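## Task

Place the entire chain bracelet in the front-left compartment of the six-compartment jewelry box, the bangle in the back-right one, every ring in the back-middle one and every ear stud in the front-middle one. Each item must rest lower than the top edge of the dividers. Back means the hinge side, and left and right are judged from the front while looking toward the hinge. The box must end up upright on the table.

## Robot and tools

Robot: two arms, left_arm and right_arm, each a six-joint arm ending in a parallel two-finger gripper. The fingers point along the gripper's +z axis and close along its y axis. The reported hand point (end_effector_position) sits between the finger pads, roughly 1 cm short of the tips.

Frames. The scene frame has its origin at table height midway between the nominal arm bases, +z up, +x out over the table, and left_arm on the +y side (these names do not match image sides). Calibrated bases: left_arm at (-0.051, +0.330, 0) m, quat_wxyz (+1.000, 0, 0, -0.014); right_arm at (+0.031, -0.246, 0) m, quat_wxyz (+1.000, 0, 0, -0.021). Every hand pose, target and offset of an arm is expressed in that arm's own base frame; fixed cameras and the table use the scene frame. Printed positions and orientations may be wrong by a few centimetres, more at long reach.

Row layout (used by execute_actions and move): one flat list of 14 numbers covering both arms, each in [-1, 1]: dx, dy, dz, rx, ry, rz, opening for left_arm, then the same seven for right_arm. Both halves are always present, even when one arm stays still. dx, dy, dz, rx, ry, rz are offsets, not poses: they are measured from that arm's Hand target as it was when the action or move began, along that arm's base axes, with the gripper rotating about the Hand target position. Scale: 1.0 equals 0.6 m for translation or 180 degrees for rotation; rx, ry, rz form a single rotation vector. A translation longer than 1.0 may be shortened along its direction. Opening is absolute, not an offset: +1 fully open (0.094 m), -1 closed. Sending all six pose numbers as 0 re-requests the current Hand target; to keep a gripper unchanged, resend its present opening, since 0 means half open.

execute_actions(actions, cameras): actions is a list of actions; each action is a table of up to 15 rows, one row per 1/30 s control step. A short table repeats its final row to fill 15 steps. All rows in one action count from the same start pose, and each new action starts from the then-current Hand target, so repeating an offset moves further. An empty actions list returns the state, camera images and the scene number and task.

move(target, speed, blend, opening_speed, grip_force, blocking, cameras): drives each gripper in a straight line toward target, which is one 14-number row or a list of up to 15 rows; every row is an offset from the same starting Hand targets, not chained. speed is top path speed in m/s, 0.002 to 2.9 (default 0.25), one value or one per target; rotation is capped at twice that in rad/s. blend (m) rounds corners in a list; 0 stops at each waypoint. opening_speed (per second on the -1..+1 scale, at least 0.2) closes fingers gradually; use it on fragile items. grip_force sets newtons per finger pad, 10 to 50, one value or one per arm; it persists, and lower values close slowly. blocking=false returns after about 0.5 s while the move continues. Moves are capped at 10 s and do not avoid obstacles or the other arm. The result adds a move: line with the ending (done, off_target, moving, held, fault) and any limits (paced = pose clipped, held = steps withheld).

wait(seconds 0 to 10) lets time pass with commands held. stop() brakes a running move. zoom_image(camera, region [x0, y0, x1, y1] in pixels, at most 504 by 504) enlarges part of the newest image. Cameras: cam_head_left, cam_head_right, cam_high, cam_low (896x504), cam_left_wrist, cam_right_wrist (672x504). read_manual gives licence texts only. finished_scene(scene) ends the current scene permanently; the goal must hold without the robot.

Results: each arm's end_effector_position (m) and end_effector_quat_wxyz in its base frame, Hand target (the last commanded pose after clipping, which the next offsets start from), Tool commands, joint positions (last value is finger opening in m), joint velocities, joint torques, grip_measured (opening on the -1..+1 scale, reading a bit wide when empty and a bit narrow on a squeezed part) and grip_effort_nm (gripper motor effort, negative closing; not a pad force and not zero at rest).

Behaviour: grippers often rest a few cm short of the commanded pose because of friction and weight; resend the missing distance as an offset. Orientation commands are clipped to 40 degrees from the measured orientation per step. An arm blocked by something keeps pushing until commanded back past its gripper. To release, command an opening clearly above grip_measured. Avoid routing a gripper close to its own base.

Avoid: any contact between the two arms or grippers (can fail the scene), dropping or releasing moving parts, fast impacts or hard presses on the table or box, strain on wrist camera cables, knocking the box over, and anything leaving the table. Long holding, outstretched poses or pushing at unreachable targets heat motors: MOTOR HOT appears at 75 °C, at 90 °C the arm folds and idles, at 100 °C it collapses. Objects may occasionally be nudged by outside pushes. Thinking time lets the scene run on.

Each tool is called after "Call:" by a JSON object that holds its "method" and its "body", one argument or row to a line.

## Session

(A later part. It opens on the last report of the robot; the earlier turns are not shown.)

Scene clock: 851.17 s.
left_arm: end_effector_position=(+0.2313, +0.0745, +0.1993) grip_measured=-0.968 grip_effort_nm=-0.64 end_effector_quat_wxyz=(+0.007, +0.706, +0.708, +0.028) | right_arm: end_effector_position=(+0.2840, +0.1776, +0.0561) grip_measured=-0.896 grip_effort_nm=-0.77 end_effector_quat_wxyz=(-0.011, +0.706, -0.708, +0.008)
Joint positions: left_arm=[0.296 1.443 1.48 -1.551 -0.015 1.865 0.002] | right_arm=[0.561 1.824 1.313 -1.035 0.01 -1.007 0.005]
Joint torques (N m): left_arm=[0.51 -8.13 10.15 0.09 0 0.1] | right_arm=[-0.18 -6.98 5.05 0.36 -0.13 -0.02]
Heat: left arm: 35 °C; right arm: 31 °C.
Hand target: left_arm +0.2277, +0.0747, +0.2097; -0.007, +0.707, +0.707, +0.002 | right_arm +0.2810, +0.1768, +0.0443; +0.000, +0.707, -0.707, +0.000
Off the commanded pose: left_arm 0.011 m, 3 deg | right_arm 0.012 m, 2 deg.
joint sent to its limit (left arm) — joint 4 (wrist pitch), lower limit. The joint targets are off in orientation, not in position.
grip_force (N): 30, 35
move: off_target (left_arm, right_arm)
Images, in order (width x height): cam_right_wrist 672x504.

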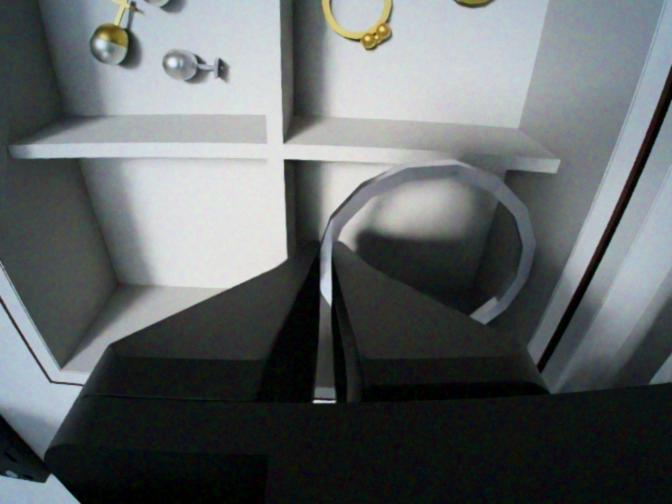

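Call:
{"method": "move", "body": {
  "target": [0, 0, 0, 0, 0, 0, -1, 0.0, -0.008, -0.005, 0, 0, 0, -0.96],
  "speed": 0.05,
  "cameras": ["cam_right_wrist"]
}}

Call:
{"method": "zoom_image", "body": {
  "camera": "cam_right_wrist",
  "region": [270, 80, 560, 370]
}}

Scene clock: 864.10 s.
left_arm: end_effector_position=(+0.2313, +0.0745, +0.1993) grip_measured=-0.968 grip_effort_nm=-0.64 end_effector_quat_wxyz=(+0.007, +0.706, +0.708, +0.028) | right_arm: end_effector_position=(+0.2830, +0.1749, +0.0519) grip_measured=-0.896 grip_effort_nm=-0.77 end_effector_quat_wxyz=(-0.008, +0.707, -0.707, +0.007)
Joint positions: left_arm=[0.296 1.443 1.48 -1.551 -0.015 1.865 0.002] | right_arm=[0.556 1.824 1.295 -1.023 0.01 -1.016 0.005]
Joint torques (N m): left_arm=[0.47 -8.14 10.03 0.05 -0.01 0.11] | right_arm=[-0.72 -7.39 4.81 0.36 -0.12 -0.05]
Heat: left arm: 35 °C; right arm: 30 °C.
Hand target: left_arm +0.2277, +0.0747, +0.2097; -0.007, +0.707, +0.707, +0.002 | right_arm +0.2810, +0.1721, +0.0413; +0.000, +0.707, -0.707, +0.000
Off the commanded pose: left_arm 0.011 m, 3 deg | right_arm 0.011 m, 1 deg.
joint sent to its limit (left arm) — joint 4 (wrist pitch), lower limit. The joint targets are off in orientation, not in position.
grip_force (N): 30, 35
move: off_target (left_arm, right_arm)
Images, in order (width x height): cam_right_wrist 672x504.

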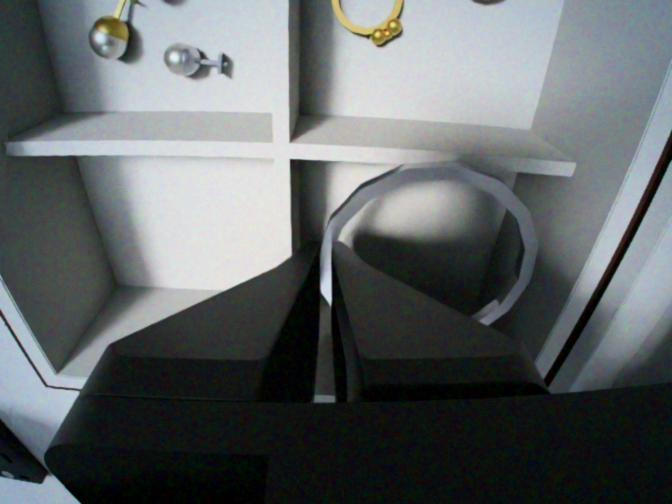

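Scaled by 1.738 from the camera's 672x504 image, which has a finer 960x720 frame.

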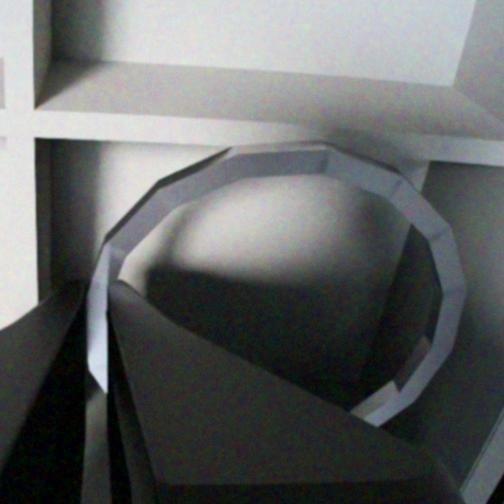

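Call:
{"method": "move", "body": {
  "target": [0, 0, 0, 0, 0, 0, -1, 0.0025, -0.0055, -0.003, 0, 0, 0, -0.96],
  "speed": 0.05,
  "cameras": ["cam_right_wrist"]
}}

Call:
{"method": "zoom_image", "body": {
  "camera": "cam_right_wrist",
  "region": [270, 80, 560, 370]
}}

Scene clock: 892.73 s.
left_arm: end_effector_position=(+0.2313, +0.0745, +0.1993) grip_measured=-0.968 grip_effort_nm=-0.64 end_effector_quat_wxyz=(+0.007, +0.706, +0.708, +0.028) | right_arm: end_effector_position=(+0.2843, +0.1715, +0.0497) grip_measured=-0.896 grip_effort_nm=-0.77 end_effector_quat_wxyz=(-0.008, +0.707, -0.707, +0.007)
Joint positions: left_arm=[0.296 1.443 1.48 -1.551 -0.015 1.865 0.002] | right_arm=[0.545 1.824 1.286 -1.014 0.009 -1.027 0.005]
Joint torques (N m): left_arm=[0.55 -8.2 10.07 0.04 0.01 0.13] | right_arm=[-0.68 -7.36 5.03 0.34 -0.11 -0.05]
Heat: left arm: 35 °C; right arm: 30 °C.
Hand target: left_arm +0.2277, +0.0747, +0.2097; -0.007, +0.707, +0.707, +0.002 | right_arm +0.2825, +0.1689, +0.0395; +0.000, +0.707, -0.707, +0.000
Off the commanded pose: left_arm 0.011 m, 3 deg | right_arm 0.011 m, 1 deg.
joint sent to its limit (left arm) — joint 4 (wrist pitch), lower limit. The joint targets are off in orientation, not in position.
grip_force (N): 30, 35
move: off_target (left_arm, right_arm)
Images, in order (width x height): cam_right_wrist 672x504.

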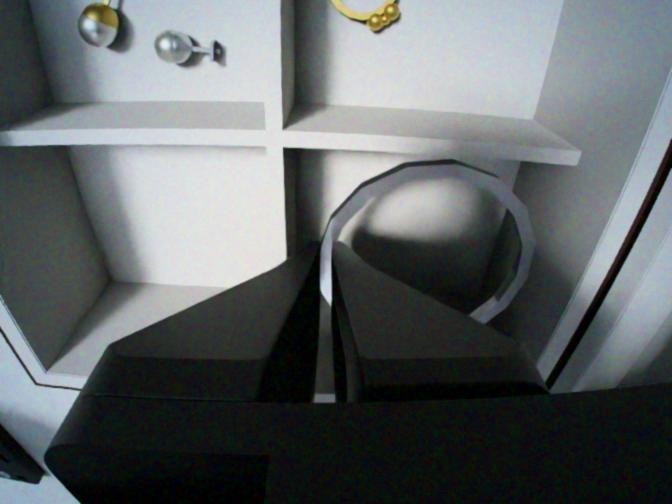

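Scaled by 1.738 from the camera's 672x504 image, which has a finer 960x720 frame.

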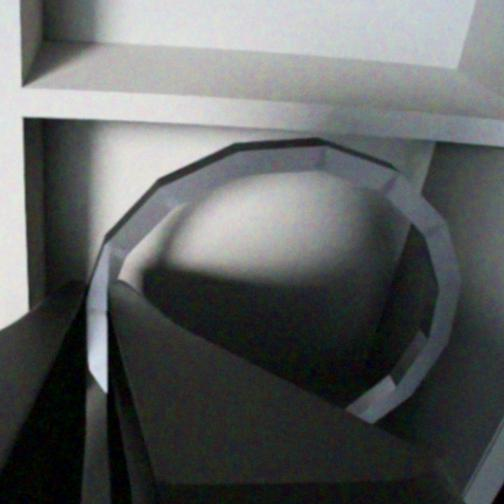

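Call:
{"method": "move", "body": {
  "target": [0, 0, 0, 0, 0, 0, -1, -0.003, 0, -0.0167, 0, 0, 0, -0.96],
  "speed": 0.05,
  "cameras": ["cam_right_wrist"]
}}

Call:
{"method": "zoom_image", "body": {
  "camera": "cam_right_wrist",
  "region": [270, 80, 560, 370]
}}

Scene clock: 907.40 s.
left_arm: end_effector_position=(+0.2313, +0.0745, +0.1993) grip_measured=-0.968 grip_effort_nm=-0.64 end_effector_quat_wxyz=(+0.007, +0.706, +0.708, +0.028) | right_arm: end_effector_position=(+0.2837, +0.1711, +0.0420) grip_measured=-0.896 grip_effort_nm=-0.77 end_effector_quat_wxyz=(-0.012, +0.707, -0.707, +0.007)
Joint positions: left_arm=[0.296 1.443 1.48 -1.551 -0.015 1.865 0.002] | right_arm=[0.545 1.824 1.254 -0.974 0.009 -1.027 0.005]
Joint torques (N m): left_arm=[0.53 -8.05 10.07 0.06 -0.01 0.11] | right_arm=[-0.43 -6.65 4.94 0.34 -0.12 -0.01]
Heat: left arm: 35 °C; right arm: 30 °C.
Hand target: left_arm +0.2277, +0.0747, +0.2097; -0.007, +0.707, +0.707, +0.002 | right_arm +0.2807, +0.1689, +0.0295; +0.000, +0.707, -0.707, +0.000
Off the commanded pose: left_arm 0.011 m, 3 deg | right_arm 0.013 m, 2 deg.
joint sent to its limit (left arm) — joint 4 (wrist pitch), lower limit. The joint targets are off in orientation, not in position.
grip_force (N): 30, 35
move: off_target (left_arm, right_arm)
Images, in order (width x height): cam_right_wrist 672x504.

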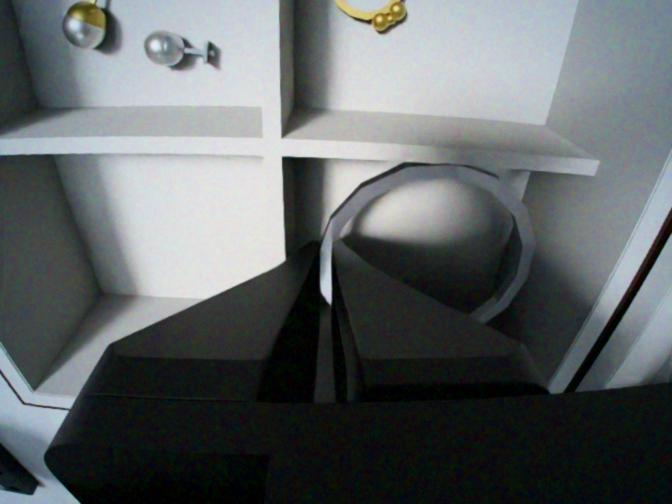

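Scaled by 1.738 from the camera's 672x504 image, which has a finer 960x720 frame.

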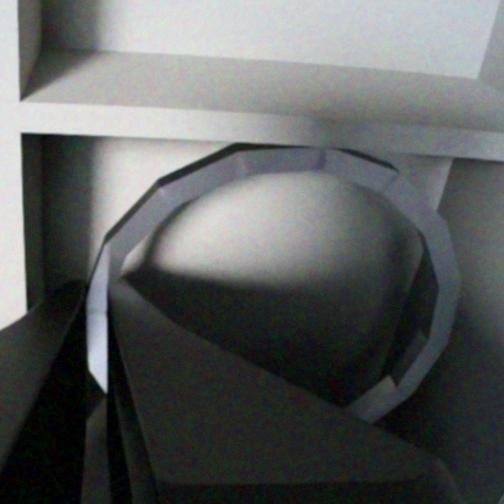

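Call:
{"method": "move", "body": {
  "target": [0, 0, 0, 0, 0, 0, -1, -0.002, 0, -0.02, 0, 0, 0, -0.96],
  "speed": 0.05,
  "cameras": ["cam_right_wrist"]
}}

Call:
{"method": "zoom_image", "body": {
  "camera": "cam_right_wrist",
  "region": [270, 80, 560, 370]
}}

Scene clock: 914.57 s.
left_arm: end_effector_position=(+0.2313, +0.0745, +0.1993) grip_measured=-0.968 grip_effort_nm=-0.64 end_effector_quat_wxyz=(+0.007, +0.706, +0.708, +0.028) | right_arm: end_effector_position=(+0.2831, +0.1707, +0.0292) grip_measured=-0.896 grip_effort_nm=-0.77 end_effector_quat_wxyz=(-0.011, +0.707, -0.707, +0.007)
Joint positions: left_arm=[0.296 1.443 1.48 -1.551 -0.015 1.865 0.002] | right_arm=[0.545 1.841 1.221 -0.927 0.009 -1.027 0.005]
Joint torques (N m): left_arm=[0.47 -8.12 10.15 0.09 -0.01 0.12] | right_arm=[-0.29 -6.91 4.82 0.35 -0.11 0.01]
Heat: left arm: 35 °C; right arm: 30 °C.
Hand target: left_arm +0.2277, +0.0747, +0.2097; -0.007, +0.707, +0.707, +0.002 | right_arm +0.2794, +0.1688, +0.0175; +0.000, +0.707, -0.707, +0.000
Off the commanded pose: left_arm 0.011 m, 3 deg | right_arm 0.012 m, 1 deg.
joint sent to its limit (left arm) — joint 4 (wrist pitch), lower limit. The joint targets are off in orientation, not in position.
grip_force (N): 30, 35
move: off_target (left_arm, right_arm)
Images, in order (width x height): cam_right_wrist 672x504.

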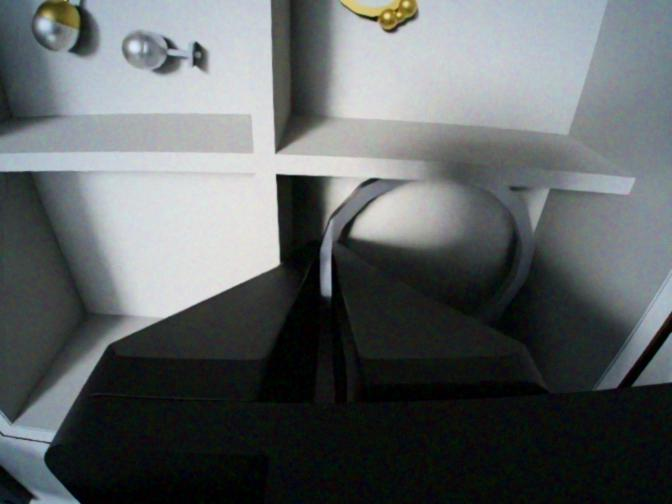

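Scaled by 1.738 from the camera's 672x504 image, which has a finer 960x720 frame.

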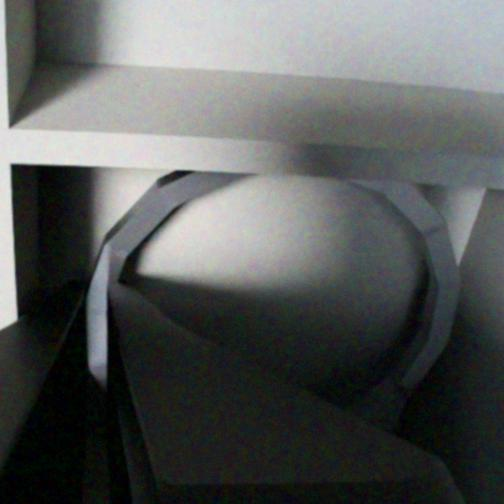

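Call:
{"method": "move", "body": {
  "target": [0, 0, 0, 0, 0, 0, -1, 0, 0, 0, 0, 0, 0, -0.82],
  "speed": 0.05,
  "opening_speed": 0.2,
  "cameras": ["cam_right_wrist"]
}}

Scene clock: 926.73 s.
left_arm: end_effector_position=(+0.2313, +0.0745, +0.1993) grip_measured=-0.968 grip_effort_nm=-0.64 end_effector_quat_wxyz=(+0.007, +0.706, +0.708, +0.028) | right_arm: end_effector_position=(+0.2837, +0.1711, +0.0292) grip_measured=-0.822 grip_effort_nm=0.09 end_effector_quat_wxyz=(-0.012, +0.707, -0.707, +0.008)
Joint positions: left_arm=[0.296 1.443 1.48 -1.551 -0.015 1.865 0.002] | right_arm=[0.545 1.841 1.221 -0.924 0.009 -1.027 0.008]
Joint torques (N m): left_arm=[0.51 -8.02 10.06 0.05 0 0.1] | right_arm=[-0.29 -6.9 4.85 0.32 -0.12 -0.01]
Heat: left arm: 35 °C; right arm: 30 °C.
Hand target: left_arm +0.2277, +0.0747, +0.2097; -0.007, +0.707, +0.707, +0.002 | right_arm +0.2794, +0.1688, +0.0175; +0.000, +0.707, -0.707, +0.000
Off the commanded pose: left_arm 0.011 m, 3 deg | right_arm 0.013 m, 2 deg.
joint sent to its limit (left arm) — joint 4 (wrist pitch), lower limit. The joint targets are off in orientation, not in position.
grip_force (N): 30, 35
move: off_target (left_arm, right_arm)
Images, in order (width x height): cam_right_wrist 672x504.

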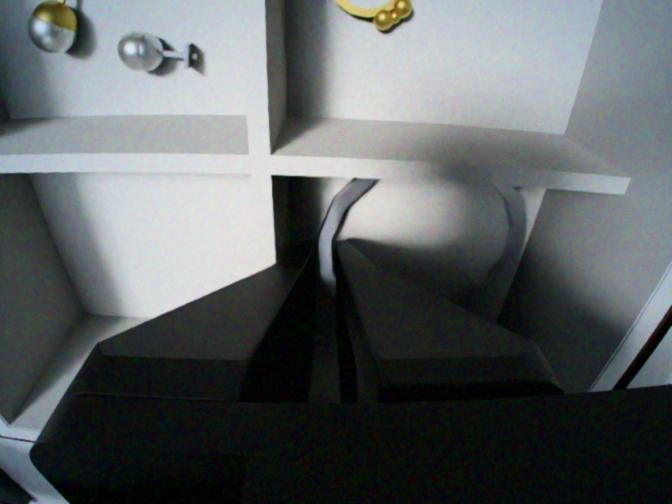

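Call:
{"method": "move", "body": {
  "target": [
    [0, 0, 0, 0, 0, 0, -1, 0.01, 0.0033, 0.1167, 0, 0, 0, -0.82],
    [0, 0, 0, 0, 0, 0, -1, -0.211, -0.1873, 0.19, 0, 0, 0, -0.82],
    [0.1498, -0.58, -0.025, 0, 0, 0, -1, -0.211, -0.1873, 0.19, 0, 0, 0, -0.82]
  ],
  "speed": [0.06, 0.3, 0.12],
  "cameras": ["cam_left_wrist"]
}}

Scene clock: 951.80 s.
left_arm: end_effector_position=(+0.3163, -0.2685, +0.2015) grip_measured=-0.968 grip_effort_nm=-0.64 end_effector_quat_wxyz=(+0.079, +0.707, +0.702, +0.017) | right_arm: end_effector_position=(+0.1611, +0.0593, +0.1348) grip_measured=-0.822 grip_effort_nm=0.09 end_effector_quat_wxyz=(-0.010, +0.707, -0.707, +0.010)
Joint positions: left_arm=[-0.716 2.051 2.203 -1.562 -0.023 0.864 0.002] | right_arm=[0.357 1.159 1.017 -1.403 0.01 -1.215 0.008]
Joint torques (N m): left_arm=[-0.02 -9.35 10.11 0.37 0.17 -0.05] | right_arm=[-0.69 -3.36 5.23 0.02 -0.12 -0.06]
Heat: left arm: 36 °C; right arm: 30 °C.
Hand target: left_arm +0.3175, -0.2734, +0.1946; -0.007, +0.707, +0.707, +0.002 | right_arm +0.1528, +0.0564, +0.1315; +0.000, +0.707, -0.707, +0.000
Off the commanded pose: left_arm 0.009 m, 10 deg | right_arm 0.009 m, 2 deg.
joint sent to its limit (left arm) — joint 4 (wrist pitch), lower limit. The joint targets are off in orientation, not in position.
grip_force (N): 30, 35
move: off_target (left_arm)
Images, in order (width x height): cam_left_wrist 672x504.

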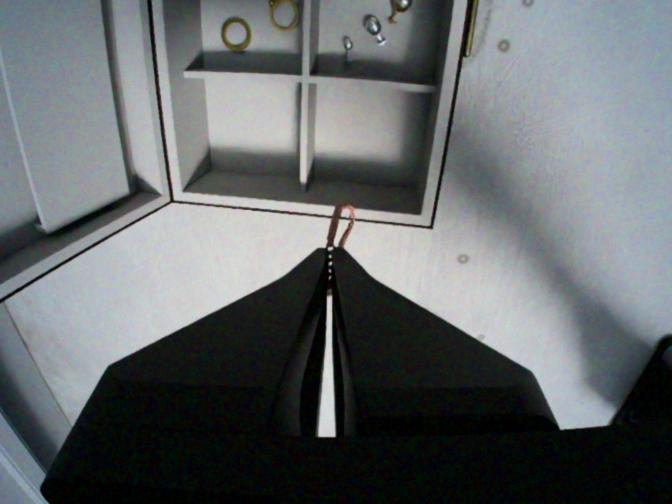

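Call:
{"method": "move", "body": {
  "target": [0, 0.002, -0.1417, 0, 0, 0, -1, 0, 0, 0, 0, 0, 0, -0.82],
  "speed": 0.06
}}

Scene clock: 967.13 s.
left_arm: end_effector_position=(+0.3186, -0.2709, +0.1267) grip_measured=-0.968 grip_effort_nm=-0.64 end_effector_quat_wxyz=(+0.011, +0.710, +0.704, +0.011) | right_arm: end_effector_position=(+0.1611, +0.0593, +0.1348) grip_measured=-0.822 grip_effort_nm=0.08 end_effector_quat_wxyz=(-0.010, +0.707, -0.707, +0.010)
Joint positions: left_arm=[-0.716 2.143 2.048 -1.452 -0.021 0.863 0.002] | right_arm=[0.357 1.159 1.017 -1.403 0.01 -1.215 0.008]
Joint torques (N m): left_arm=[0.24 -10.18 7.23 0.32 0.15 -0.06] | right_arm=[-0.69 -3.34 5.24 0.01 -0.13 -0.05]
Heat: left arm: 35 °C; right arm: 29 °C.
Hand target: left_arm +0.3175, -0.2722, +0.1096; -0.007, +0.707, +0.707, +0.002 | right_arm +0.1529, +0.0564, +0.1315; +0.000, +0.707, -0.707, +0.000
Off the commanded pose: left_arm 0.017 m, 2 deg | right_arm 0.009 m, 2 deg.
grip_force (N): 30, 35
move: off_target (left_arm)

Call:
{"method": "move", "body": {
  "target": [
    [-0.003, 0, -0.135, 0, 0, 0, -1, 0, 0, 0, 0, 0, 0, -0.82],
    [-0.003, 0, -0.135, 0, 0, 0, -0.6, 0, 0, 0, 0, 0, 0, -0.82]
  ],
  "speed": 0.05,
  "opening_speed": 0.5,
  "cameras": ["cam_left_wrist"]
}}

Scene clock: 974.53 s.
left_arm: end_effector_position=(+0.3207, -0.2726, +0.0465) grip_measured=-0.602 grip_effort_nm=0.14 end_effector_quat_wxyz=(+0.012, +0.709, +0.705, +0.012) | right_arm: end_effector_position=(+0.1611, +0.0593, +0.1348) grip_measured=-0.822 grip_effort_nm=0.08 end_effector_quat_wxyz=(-0.010, +0.707, -0.707, +0.010)
Joint positions: left_arm=[-0.716 2.156 1.749 -1.138 -0.021 0.861 0.019] | right_arm=[0.357 1.159 1.017 -1.403 0.01 -1.215 0.008]
Joint torques (N m): left_arm=[-0.05 -10.18 7.21 0.29 0.15 -0.07] | right_arm=[-0.65 -3.37 5.24 0.02 -0.12 -0.05]
Heat: left arm: 34 °C; right arm: 29 °C.
Hand target: left_arm +0.3157, -0.2721, +0.0287; -0.007, +0.707, +0.707, +0.002 | right_arm +0.1529, +0.0564, +0.1315; +0.000, +0.707, -0.707, +0.000
Off the commanded pose: left_arm 0.019 m, 3 deg | right_arm 0.009 m, 2 deg.
grip_force (N): 30, 35
move: off_target (left_arm); target 2's new opening was sent with left_arm's hand 0.019 m and 3 deg from that target
Images, in order (width x height): cam_left_wrist 672x504.

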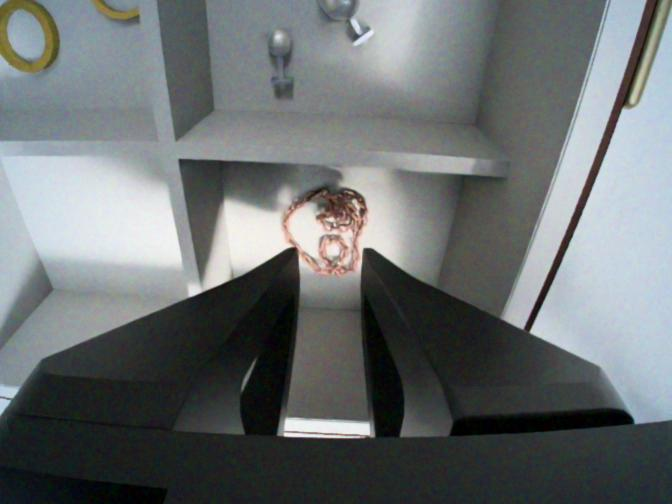

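Call:
{"method": "move", "body": {
  "target": [
    [0, 0, 0.16, 0, 0, 0, -0.6, 0, 0, 0, 0, 0, 0, -0.82],
    [0.1905, 0.3868, 0.16, 0, 0, 0, -0.66, 0, 0, 0, 0, 0, 0, -0.82]
  ],
  "speed": [0.1, 0.3],
  "cameras": ["cam_left_wrist"]
}}

Scene clock: 1008.97 s.
left_arm: end_effector_position=(+0.4297, -0.0374, +0.1352) grip_measured=-0.658 grip_effort_nm=-0.10 end_effector_quat_wxyz=(+0.004, +0.703, +0.711, +0.016) | right_arm: end_effector_position=(+0.1611, +0.0593, +0.1348) grip_measured=-0.822 grip_effort_nm=0.08 end_effector_quat_wxyz=(-0.010, +0.707, -0.707, +0.010)
Joint positions: left_arm=[-0.097 2.217 2.202 -1.529 -0.02 1.462 0.016] | right_arm=[0.357 1.159 1.017 -1.403 0.01 -1.215 0.008]
Joint torques (N m): left_arm=[-0.31 -10.44 10.22 0.01 0.06 0.11] | right_arm=[-0.68 -3.34 5.23 0.01 -0.12 -0.06]
Heat: left arm: 34 °C; right arm: 29 °C.
Hand target: left_arm +0.4300, -0.0402, +0.1247; -0.007, +0.707, +0.707, +0.002 | right_arm +0.1529, +0.0564, +0.1315; +0.000, +0.707, -0.707, +0.000
Off the commanded pose: left_arm 0.011 m, 2 deg | right_arm 0.009 m, 2 deg.
grip_force (N): 30, 35
move: off_target (left_arm); target 2's new opening was sent with left_arm's hand 0.011 m and 2 deg from that target
Images, in order (width x height): cam_left_wrist 672x504.

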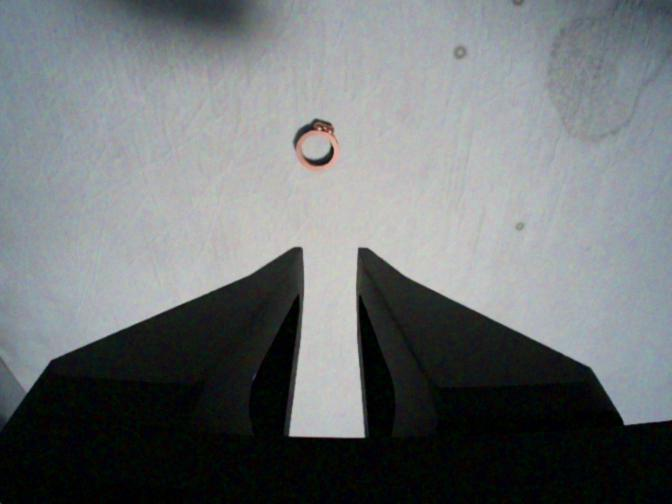

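Call:
{"method": "move", "body": {
  "target": [0.0047, 0.0128, -0.158, 0, 0, 0, -0.66, 0, 0, 0, 0, 0, 0, -0.82],
  "speed": 0.12,
  "cameras": ["cam_left_wrist"]
}}

Scene clock: 1024.50 s.
left_arm: end_effector_position=(+0.4372, -0.0339, +0.0490) grip_measured=-0.658 grip_effort_nm=-0.10 end_effector_quat_wxyz=(+0.008, +0.706, +0.708, +0.019) | right_arm: end_effector_position=(+0.1611, +0.0593, +0.1348) grip_measured=-0.822 grip_effort_nm=0.09 end_effector_quat_wxyz=(-0.010, +0.707, -0.707, +0.010)
Joint positions: left_arm=[-0.088 2.217 1.858 -1.175 -0.02 1.48 0.016] | right_arm=[0.357 1.159 1.017 -1.403 0.01 -1.215 0.008]
Joint torques (N m): left_arm=[0.51 -10.47 7.39 0.24 0.08 0.11] | right_arm=[-0.68 -3.33 5.23 0.01 -0.12 -0.06]
Heat: left arm: 34 °C; right arm: 29 °C.
Hand target: left_arm +0.4328, -0.0325, +0.0299; -0.007, +0.707, +0.707, +0.002 | right_arm +0.1529, +0.0564, +0.1315; +0.000, +0.707, -0.707, +0.000
Off the commanded pose: left_arm 0.020 m, 3 deg | right_arm 0.009 m, 2 deg.
grip_force (N): 30, 35
move: off_target (left_arm)
Images, in order (width x height): cam_left_wrist 672x504.

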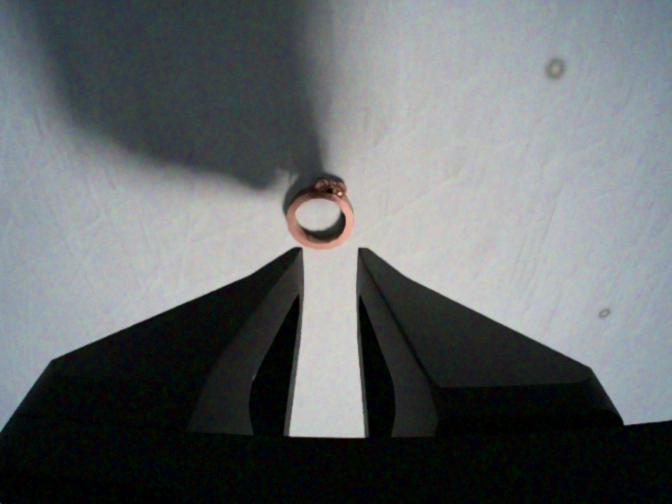

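Call:
{"method": "move", "body": {
  "target": [-0.0067, 0.0072, -0.05, 0, 0, 0, -0.66, 0, 0, 0, 0, 0, 0, -0.82],
  "speed": 0.06,
  "cameras": ["cam_left_wrist"]
}}

Scene clock: 1044.03 s.
left_arm: end_effector_position=(+0.4349, -0.0300, +0.0188) grip_measured=-0.658 grip_effort_nm=-0.11 end_effector_quat_wxyz=(+0.008, +0.706, +0.708, +0.020) | right_arm: end_effector_position=(+0.1611, +0.0593, +0.1348) grip_measured=-0.822 grip_effort_nm=0.09 end_effector_quat_wxyz=(-0.010, +0.707, -0.707, +0.010)
Joint positions: left_arm=[-0.079 2.229 1.755 -1.06 -0.02 1.49 0.016] | right_arm=[0.357 1.159 1.017 -1.403 0.01 -1.215 0.008]
Joint torques (N m): left_arm=[0.66 -10.56 7.1 0.28 0.05 0.12] | right_arm=[-0.69 -3.34 5.22 0.02 -0.13 -0.05]
Heat: left arm: 34 °C; right arm: 29 °C.
Hand target: left_arm +0.4288, -0.0281, -0.0002; -0.007, +0.707, +0.707, +0.002 | right_arm +0.1529, +0.0564, +0.1315; +0.000, +0.707, -0.707, +0.000
Off the commanded pose: left_arm 0.020 m, 3 deg | right_arm 0.009 m, 2 deg.
grip_force (N): 30, 35
move: off_target (left_arm)
Images, in order (width x height): cam_left_wrist 672x504.

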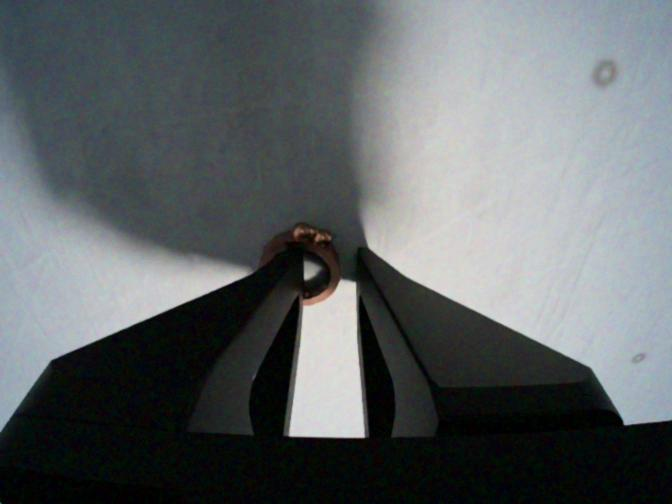

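Call:
{"method": "move", "body": {
  "target": [
    [0, 0.005, 0, 0, 0, 0, -0.66, 0, 0, 0, 0, 0, 0, -0.82],
    [0, 0.005, -0.007, 0, 0, 0, -0.66, 0, 0, 0, 0, 0, 0, -0.82]
  ],
  "speed": 0.04,
  "cameras": ["cam_left_wrist"]
}}

Call:
{"method": "zoom_image", "body": {
  "camera": "cam_left_wrist",
  "region": [230, 200, 410, 330]
}}

Scene clock: 1058.03 s.
left_arm: end_effector_position=(+0.4361, -0.0271, +0.0182) grip_measured=-0.658 grip_effort_nm=-0.10 end_effector_quat_wxyz=(+0.009, +0.706, +0.708, +0.021) | right_arm: end_effector_position=(+0.1611, +0.0593, +0.1348) grip_measured=-0.822 grip_effort_nm=0.09 end_effector_quat_wxyz=(-0.010, +0.707, -0.707, +0.010)
Joint positions: left_arm=[-0.073 2.229 1.753 -1.053 -0.02 1.496 0.016] | right_arm=[0.357 1.159 1.017 -1.403 0.01 -1.215 0.008]
Joint torques (N m): left_arm=[0.59 -10.22 6.42 0.37 0.08 0.09] | right_arm=[-0.65 -3.32 5.22 0.01 -0.12 -0.05]
Heat: left arm: 34 °C; right arm: 29 °C.
Hand target: left_arm +0.4289, -0.0251, -0.0044; -0.007, +0.707, +0.707, +0.002 | right_arm +0.1529, +0.0564, +0.1315; +0.000, +0.707, -0.707, +0.000
Off the commanded pose: left_arm 0.024 m, 3 deg | right_arm 0.009 m, 2 deg.
grip_force (N): 30, 35
move: off_target (left_arm)
Images, in order (width x height): cam_left_wrist 672x504.

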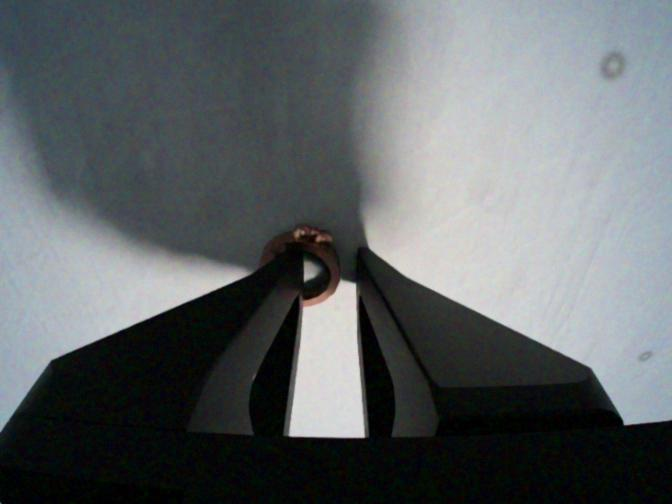

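Scaled by 2.800 from the camera's 672x504 image, which has a finer 960x720 frame.

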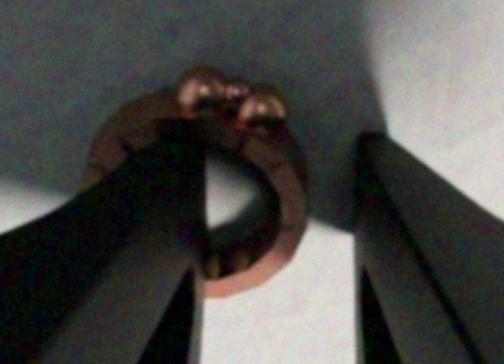

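Call:
{"method": "move", "body": {
  "target": [
    [0, 0.0055, 0.075, 0, 0, 0, -0.66, 0, 0, 0, 0, 0, 0, -0.82],
    [0.002, 0.0055, 0.03, 0, 0, 0, -0.66, 0, 0, 0, 0, 0, 0, -0.82]
  ],
  "speed": 0.05,
  "cameras": ["cam_left_wrist"]
}}

Call:
{"method": "zoom_image", "body": {
  "camera": "cam_left_wrist",
  "region": [230, 200, 410, 330]
}}

Scene clock: 1074.93 s.
left_arm: end_effector_position=(+0.4354, -0.0237, +0.0287) grip_measured=-0.658 grip_effort_nm=-0.10 end_effector_quat_wxyz=(+0.004, +0.706, +0.708, +0.017) | right_arm: end_effector_position=(+0.1611, +0.0593, +0.1348) grip_measured=-0.822 grip_effort_nm=0.09 end_effector_quat_wxyz=(-0.010, +0.707, -0.707, +0.010)
Joint positions: left_arm=[-0.065 2.229 1.796 -1.109 -0.02 1.504 0.016] | right_arm=[0.357 1.159 1.017 -1.403 0.01 -1.215 0.008]
Joint torques (N m): left_arm=[0.64 -11.47 7.05 0.27 0.07 0.11] | right_arm=[-0.66 -3.37 5.23 0.01 -0.13 -0.05]
Heat: left arm: 33 °C; right arm: 29 °C.
Hand target: left_arm +0.4300, -0.0219, +0.0136; -0.007, +0.707, +0.707, +0.002 | right_arm +0.1529, +0.0564, +0.1315; +0.000, +0.707, -0.707, +0.000
Off the commanded pose: left_arm 0.016 m, 2 deg | right_arm 0.009 m, 2 deg.
grip_force (N): 30, 35
move: off_target (left_arm)
Images, in order (width x height): cam_left_wrist 672x504.

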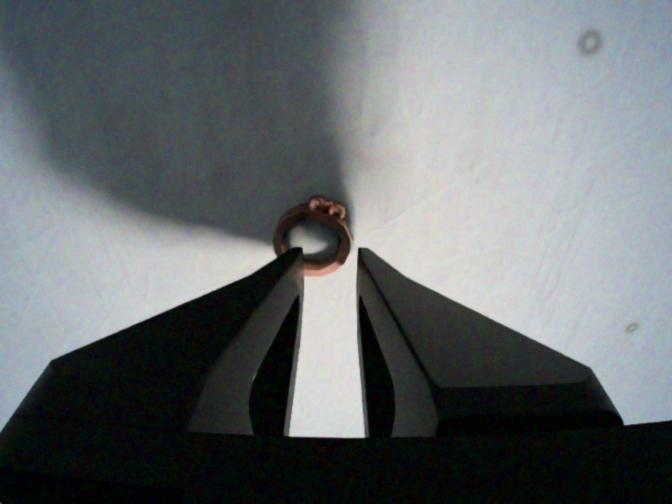

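Scaled by 2.800 from the camera's 672x504 image, which has a finer 960x720 frame.

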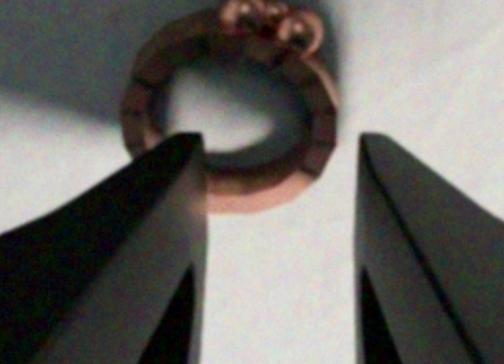

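Call:
{"method": "move", "body": {
  "target": [-0.004, 0.001, -0.026, 0, 0, 0, -0.66, 0, 0, 0, 0, 0, 0, -0.82],
  "speed": 0.05,
  "cameras": ["cam_left_wrist"]
}}

Call:
{"method": "zoom_image", "body": {
  "camera": "cam_left_wrist",
  "region": [230, 200, 410, 330]
}}

Scene clock: 1085.13 s.
left_arm: end_effector_position=(+0.4339, -0.0235, +0.0216) grip_measured=-0.658 grip_effort_nm=-0.09 end_effector_quat_wxyz=(+0.004, +0.707, +0.707, +0.017) | right_arm: end_effector_position=(+0.1611, +0.0593, +0.1348) grip_measured=-0.822 grip_effort_nm=0.09 end_effector_quat_wxyz=(-0.010, +0.707, -0.707, +0.010)
Joint positions: left_arm=[-0.065 2.229 1.767 -1.08 -0.021 1.505 0.016] | right_arm=[0.357 1.159 1.017 -1.403 0.01 -1.215 0.008]
Joint torques (N m): left_arm=[0.65 -10.89 4.64 0.58 0.1 0.12] | right_arm=[-0.68 -3.36 5.2 0.01 -0.11 -0.05]
Heat: left arm: 34 °C; right arm: 29 °C.
Hand target: left_arm +0.4276, -0.0212, -0.0020; -0.007, +0.707, +0.707, +0.002 | right_arm +0.1529, +0.0564, +0.1315; +0.000, +0.707, -0.707, +0.000
Off the commanded pose: left_arm 0.025 m, 2 deg | right_arm 0.009 m, 2 deg.
grip_force (N): 30, 35
move: off_target (left_arm)
Images, in order (width x height): cam_left_wrist 672x504.

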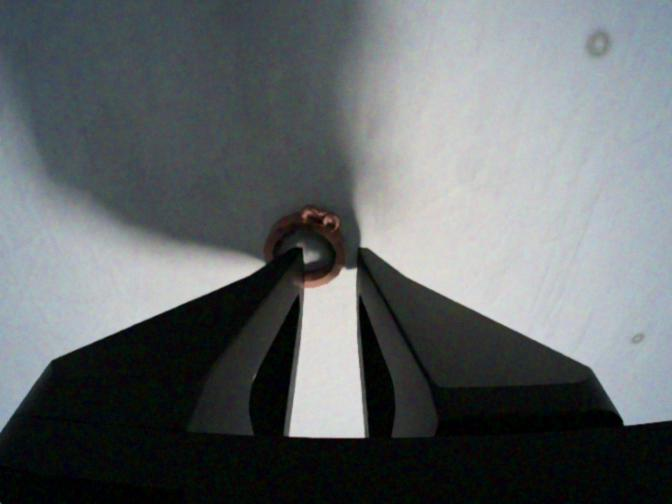

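Scaled by 2.800 from the camera's 672x504 image, which has a finer 960x720 frame.

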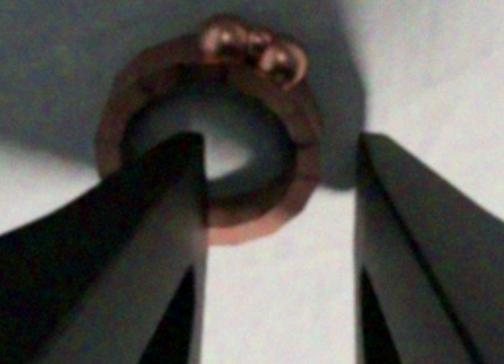

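Call:
{"method": "move", "body": {
  "target": [
    [0, 0, 0.1, 0, 0, 0, -0.66, 0, 0, 0, 0, 0, 0, -0.82],
    [0.0175, 0.0, 0.08, 0, 0, 0, -0.25, 0, 0, 0, 0, 0, 0, -0.82]
  ],
  "speed": 0.06,
  "cameras": ["cam_left_wrist"]
}}

Scene clock: 1119.47 s.
left_arm: end_effector_position=(+0.4360, -0.0226, +0.0574) grip_measured=-0.252 grip_effort_nm=0.14 end_effector_quat_wxyz=(-0.001, +0.706, +0.708, +0.013) | right_arm: end_effector_position=(+0.1611, +0.0593, +0.1348) grip_measured=-0.822 grip_effort_nm=0.08 end_effector_quat_wxyz=(-0.010, +0.707, -0.707, +0.010)
Joint positions: left_arm=[-0.063 2.229 1.911 -1.237 -0.021 1.507 0.035] | right_arm=[0.357 1.159 1.017 -1.403 0.01 -1.215 0.008]
Joint torques (N m): left_arm=[0.61 -10.7 10.15 0.14 0.07 0.11] | right_arm=[-0.7 -3.34 5.23 0.02 -0.11 -0.05]
Heat: left arm: 33 °C; right arm: 29 °C.
Hand target: left_arm +0.4382, -0.0213, +0.0460; -0.007, +0.707, +0.707, +0.002 | right_arm +0.1529, +0.0564, +0.1315; +0.000, +0.707, -0.707, +0.000
Off the commanded pose: left_arm 0.012 m, 1 deg | right_arm 0.009 m, 2 deg.
grip_force (N): 30, 35
move: off_target (left_arm); target 2's new opening was sent with left_arm's hand 0.012 m and 1 deg from that target
Images, in order (width x height): cam_left_wrist 672x504.

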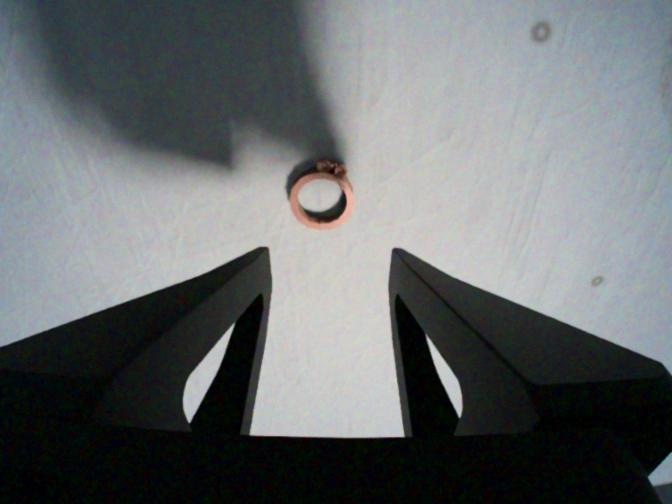

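Call:
{"method": "move", "body": {
  "target": [-0.0033, 0.001, -0.08, 0, 0, 0, -0.25, 0, 0, 0, 0, 0, 0, -0.82],
  "speed": 0.07,
  "cameras": ["cam_left_wrist"]
}}

Scene clock: 1135.17 s.
left_arm: end_effector_position=(+0.4400, -0.0229, +0.0183) grip_measured=-0.252 grip_effort_nm=0.14 end_effector_quat_wxyz=(+0.004, +0.707, +0.707, +0.018) | right_arm: end_effector_position=(+0.1611, +0.0593, +0.1348) grip_measured=-0.822 grip_effort_nm=0.08 end_effector_quat_wxyz=(-0.010, +0.707, -0.707, +0.010)
Joint positions: left_arm=[-0.063 2.256 1.798 -1.084 -0.021 1.508 0.035] | right_arm=[0.357 1.159 1.017 -1.403 0.01 -1.215 0.008]
Joint torques (N m): left_arm=[0.81 -10.55 6.98 0.4 0.07 0.1] | right_arm=[-0.68 -3.36 5.22 0.01 -0.13 -0.05]
Heat: left arm: 33 °C; right arm: 29 °C.
Hand target: left_arm +0.4361, -0.0207, -0.0020; -0.007, +0.707, +0.707, +0.002 | right_arm +0.1529, +0.0564, +0.1315; +0.000, +0.707, -0.707, +0.000
Off the commanded pose: left_arm 0.021 m, 2 deg | right_arm 0.009 m, 2 deg.
grip_force (N): 30, 35
move: off_target (left_arm)
Images, in order (width x height): cam_left_wrist 672x504.

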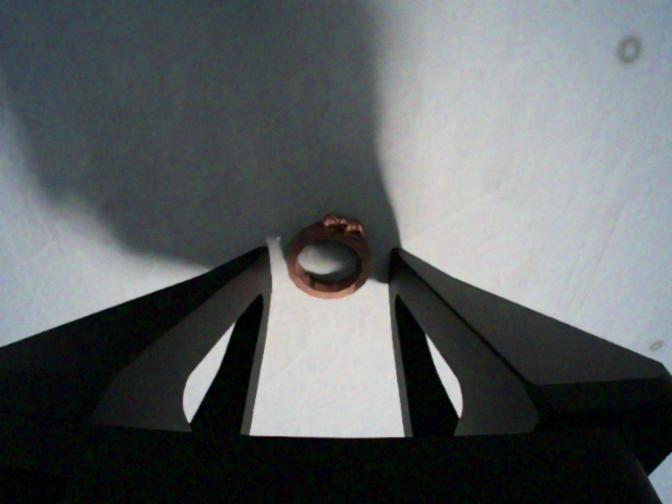

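Call:
{"method": "move", "body": {
  "target": [0, 0, 0, 0, 0, 0, -0.6, 0, 0, 0, 0, 0, 0, -0.82],
  "speed": 0.05,
  "opening_speed": 0.2,
  "grip_force": [30, 35]
}}

Call:
{"method": "move", "body": {
  "target": [0, 0, 0.1, 0, 0, 0, -0.6, 0, 0, 0, 0, 0, 0, -0.82],
  "speed": 0.05,
  "cameras": ["cam_left_wrist"]
}}

Scene clock: 1143.30 s.
left_arm: end_effector_position=(+0.4401, -0.0229, +0.0183) grip_measured=-0.528 grip_effort_nm=-0.64 end_effector_quat_wxyz=(+0.005, +0.707, +0.707, +0.018) | right_arm: end_effector_position=(+0.1611, +0.0593, +0.1348) grip_measured=-0.822 grip_effort_nm=0.08 end_effector_quat_wxyz=(-0.010, +0.707, -0.707, +0.010)
Joint positions: left_arm=[-0.063 2.256 1.798 -1.083 -0.021 1.508 0.022] | right_arm=[0.357 1.159 1.017 -1.403 0.01 -1.215 0.008]
Joint torques (N m): left_arm=[0.77 -10.61 7.06 0.36 0.07 0.09] | right_arm=[-0.7 -3.36 5.26 0.02 -0.12 -0.05]
Heat: left arm: 33 °C; right arm: 29 °C.
Hand target: left_arm +0.4361, -0.0207, -0.0020; -0.007, +0.707, +0.707, +0.002 | right_arm +0.1529, +0.0564, +0.1315; +0.000, +0.707, -0.707, +0.000
Off the commanded pose: left_arm 0.021 m, 2 deg | right_arm 0.009 m, 2 deg.
grip_force (N): 30, 35
move: off_target (left_arm)

Scene clock: 1145.13 s.
left_arm: end_effector_position=(+0.4349, -0.0226, +0.0527) grip_measured=-0.529 grip_effort_nm=-0.64 end_effector_quat_wxyz=(-0.011, +0.707, +0.707, +0.004) | right_arm: end_effector_position=(+0.1611, +0.0593, +0.1348) grip_measured=-0.822 grip_effort_nm=0.09 end_effector_quat_wxyz=(-0.010, +0.707, -0.707, +0.010)
Joint positions: left_arm=[-0.063 2.256 1.936 -1.263 -0.021 1.508 0.022] | right_arm=[0.357 1.159 1.017 -1.403 0.01 -1.215 0.008]
Joint torques (N m): left_arm=[0.73 -13.94 10.24 -0.06 0.08 0.11] | right_arm=[-0.66 -3.36 5.22 0.02 -0.12 -0.04]
Heat: left arm: 33 °C; right arm: 29 °C.
Hand target: left_arm +0.4362, -0.0207, +0.0580; -0.007, +0.707, +0.707, +0.002 | right_arm +0.1529, +0.0564, +0.1315; +0.000, +0.707, -0.707, +0.000
Off the commanded pose: left_arm 0.006 m, 0 deg | right_arm 0.009 m, 2 deg.
grip_force (N): 30, 35
move: done
Images, in order (width x height): cam_left_wrist 672x504.

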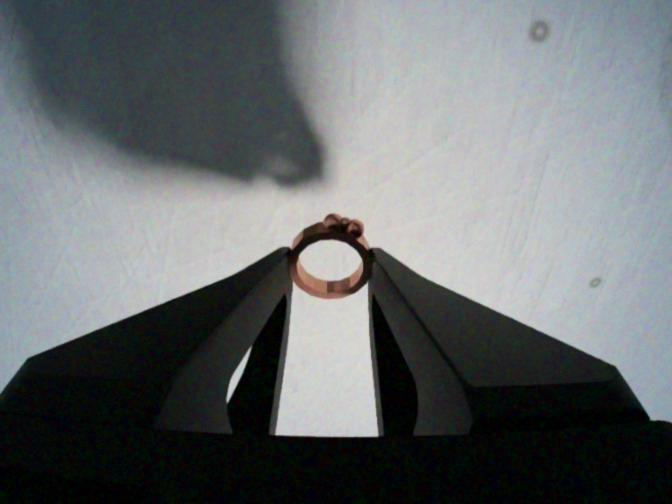

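Call:
{"method": "move", "body": {
  "target": [
    [0, 0, 0.1283, 0, 0, 0, -0.6, 0, 0, 0, 0, 0, 0, -0.82],
    [-0.1767, -0.165, 0.1283, 0, 0, 0, -0.6, 0, 0, 0, 0, 0, 0, -0.82],
    [-0.1233, -0.465, 0.1117, -0.0601, -0.0684, -0.006, -0.6, 0, 0, 0, 0, 0, 0, -0.82],
    [-0.0833, -0.5167, 0.0333, -0.0601, -0.0684, -0.006, -0.6, 0, 0, 0, 0, 0, 0, -0.82]
  ],
  "speed": [0.08, 0.2, 0.2, 0.08],
  "blend": [0, 0.03, 0.02, 0],
  "cameras": ["cam_left_wrist"]
}}

Scene clock: 1204.17 s.
left_arm: end_effector_position=(+0.3830, -0.3256, +0.0883) grip_measured=-0.529 grip_effort_nm=-0.64 end_effector_quat_wxyz=(+0.140, +0.707, +0.693, +0.011) | right_arm: end_effector_position=(+0.1611, +0.0593, +0.1348) grip_measured=-0.822 grip_effort_nm=0.09 end_effector_quat_wxyz=(-0.010, +0.707, -0.707, +0.010)
Joint positions: left_arm=[-0.705 2.226 1.99 -1.052 0.004 0.886 0.022] | right_arm=[0.357 1.159 1.017 -1.403 0.01 -1.215 0.008]
Joint torques (N m): left_arm=[-0.51 -11.14 11.18 0.78 -0.06 -0.06] | right_arm=[-0.66 -3.32 5.23 0.02 -0.12 -0.05]
Heat: left arm: 36 °C; right arm: 29 °C.
Hand target: left_arm +0.3861, -0.3306, +0.0779; +0.135, +0.707, +0.694, +0.011 | right_arm +0.1529, +0.0564, +0.1315; +0.000, +0.707, -0.707, +0.000
Off the commanded pose: left_arm 0.012 m, 1 deg | right_arm 0.009 m, 2 deg.
grip_force (N): 30, 35
move: off_target (left_arm)
Images, in order (width x height): cam_left_wrist 672x504.

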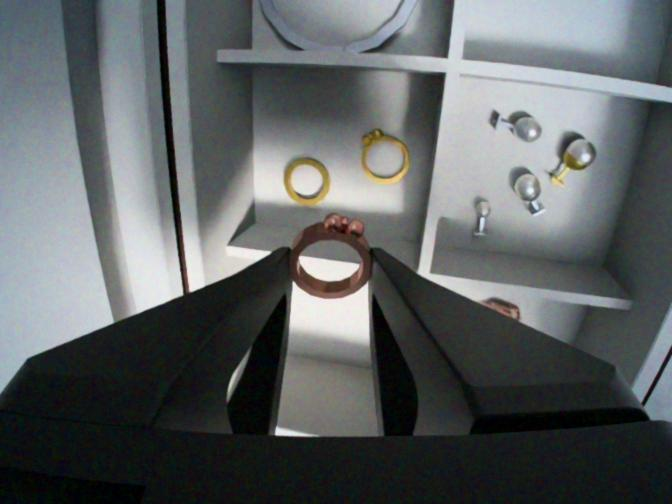

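Call:
{"method": "move", "body": {
  "target": [0.0043, -0.0032, -0.05, 0, 0, 0, -0.6, 0, 0, 0, 0, 0, 0, -0.82],
  "speed": 0.06
}}

Scene clock: 1226.63 s.
left_arm: end_effector_position=(+0.3920, -0.3333, +0.0698) grip_measured=-0.529 grip_effort_nm=-0.64 end_effector_quat_wxyz=(+0.156, +0.706, +0.691, +0.012) | right_arm: end_effector_position=(+0.1611, +0.0593, +0.1348) grip_measured=-0.822 grip_effort_nm=0.09 end_effector_quat_wxyz=(-0.010, +0.707, -0.707, +0.010)
Joint positions: left_arm=[-0.705 2.248 1.944 -0.952 0.004 0.886 0.022] | right_arm=[0.357 1.159 1.017 -1.403 0.01 -1.215 0.008]
Joint torques (N m): left_arm=[-0.49 -11.36 8.01 0.85 -0.01 -0.05] | right_arm=[-0.65 -3.36 5.2 0.02 -0.12 -0.04]
Heat: left arm: 37 °C; right arm: 29 °C.
Hand target: left_arm +0.3888, -0.3326, +0.0481; +0.135, +0.707, +0.694, +0.011 | right_arm +0.1529, +0.0564, +0.1315; +0.000, +0.707, -0.707, +0.000
Off the commanded pose: left_arm 0.022 m, 2 deg | right_arm 0.009 m, 2 deg.
grip_force (N): 30, 35
move: off_target (left_arm)

Call:
{"method": "move", "body": {
  "target": [-0.0075, 0.005, -0.0517, 0, 0, 0, -0.6, 0, 0, 0, 0, 0, 0, -0.82],
  "speed": 0.05,
  "cameras": ["cam_left_wrist"]
}}

Scene clock: 1236.20 s.
left_arm: end_effector_position=(+0.3894, -0.3326, +0.0405) grip_measured=-0.529 grip_effort_nm=-0.64 end_effector_quat_wxyz=(+0.159, +0.706, +0.690, +0.012) | right_arm: end_effector_position=(+0.1611, +0.0593, +0.1348) grip_measured=-0.822 grip_effort_nm=0.08 end_effector_quat_wxyz=(-0.010, +0.707, -0.707, +0.010)
Joint positions: left_arm=[-0.707 2.248 1.825 -0.828 0.004 0.885 0.022] | right_arm=[0.357 1.159 1.017 -1.403 0.01 -1.215 0.008]
Joint torques (N m): left_arm=[-0.38 -11.3 7.47 0.81 -0.05 -0.06] | right_arm=[-0.65 -3.36 5.23 0.02 -0.12 -0.04]
Heat: left arm: 37 °C; right arm: 29 °C.
Hand target: left_arm +0.3842, -0.3296, +0.0170; +0.135, +0.707, +0.694, +0.011 | right_arm +0.1529, +0.0564, +0.1315; +0.000, +0.707, -0.707, +0.000
Off the commanded pose: left_arm 0.024 m, 3 deg | right_arm 0.009 m, 2 deg.
grip_force (N): 30, 35
move: off_target (left_arm)
Images, in order (width x height): cam_left_wrist 672x504.

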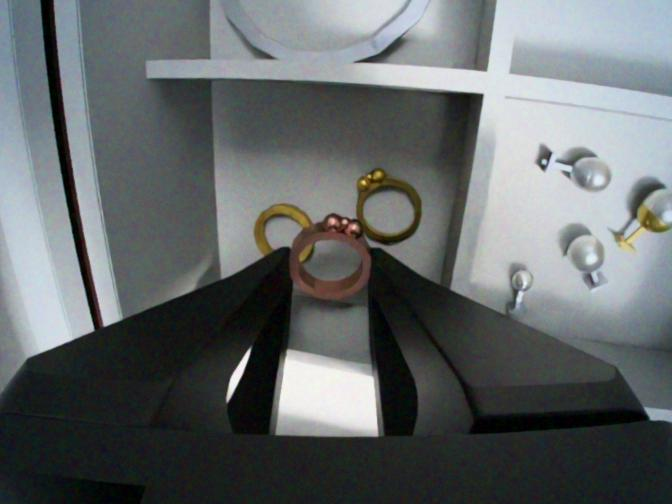

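Call:
{"method": "move", "body": {
  "target": [
    [-0.005, 0.0042, -0.01, 0, 0, 0, -0.6, 0, 0, 0, 0, 0, 0, -0.82],
    [-0.005, 0.0042, -0.01, 0, 0, 0, -0.42, 0, 0, 0, 0, 0, 0, -0.82]
  ],
  "speed": 0.04,
  "opening_speed": 0.2,
  "cameras": ["cam_left_wrist"]
}}

Scene clock: 1245.93 s.
left_arm: end_effector_position=(+0.3907, -0.3360, +0.0342) grip_measured=-0.422 grip_effort_nm=0.14 end_effector_quat_wxyz=(+0.169, +0.705, +0.689, +0.012) | right_arm: end_effector_position=(+0.1611, +0.0593, +0.1348) grip_measured=-0.822 grip_effort_nm=0.08 end_effector_quat_wxyz=(-0.010, +0.707, -0.707, +0.010)
Joint positions: left_arm=[-0.711 2.248 1.793 -0.776 0.004 0.883 0.027] | right_arm=[0.357 1.159 1.017 -1.403 0.01 -1.215 0.008]
Joint torques (N m): left_arm=[0.08 -11.89 6.75 0.68 -0.03 -0.02] | right_arm=[-0.69 -3.36 5.22 0.02 -0.11 -0.05]
Heat: left arm: 37 °C; right arm: 29 °C.
Hand target: left_arm +0.3812, -0.3270, +0.0110; +0.135, +0.707, +0.695, +0.011 | right_arm +0.1529, +0.0564, +0.1315; +0.000, +0.707, -0.707, +0.000
Off the commanded pose: left_arm 0.027 m, 4 deg | right_arm 0.009 m, 2 deg.
grip_force (N): 30, 35
move: off_target (left_arm); target 2's new opening was sent with left_arm's hand 0.026 m and 4 deg from that target
Images, in order (width x height): cam_left_wrist 672x504.

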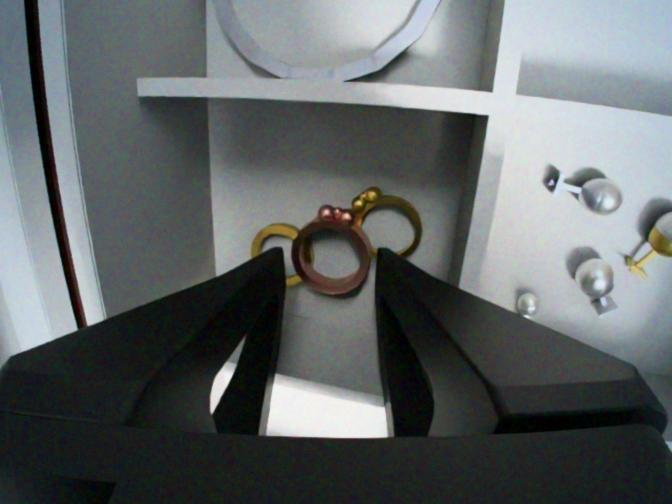

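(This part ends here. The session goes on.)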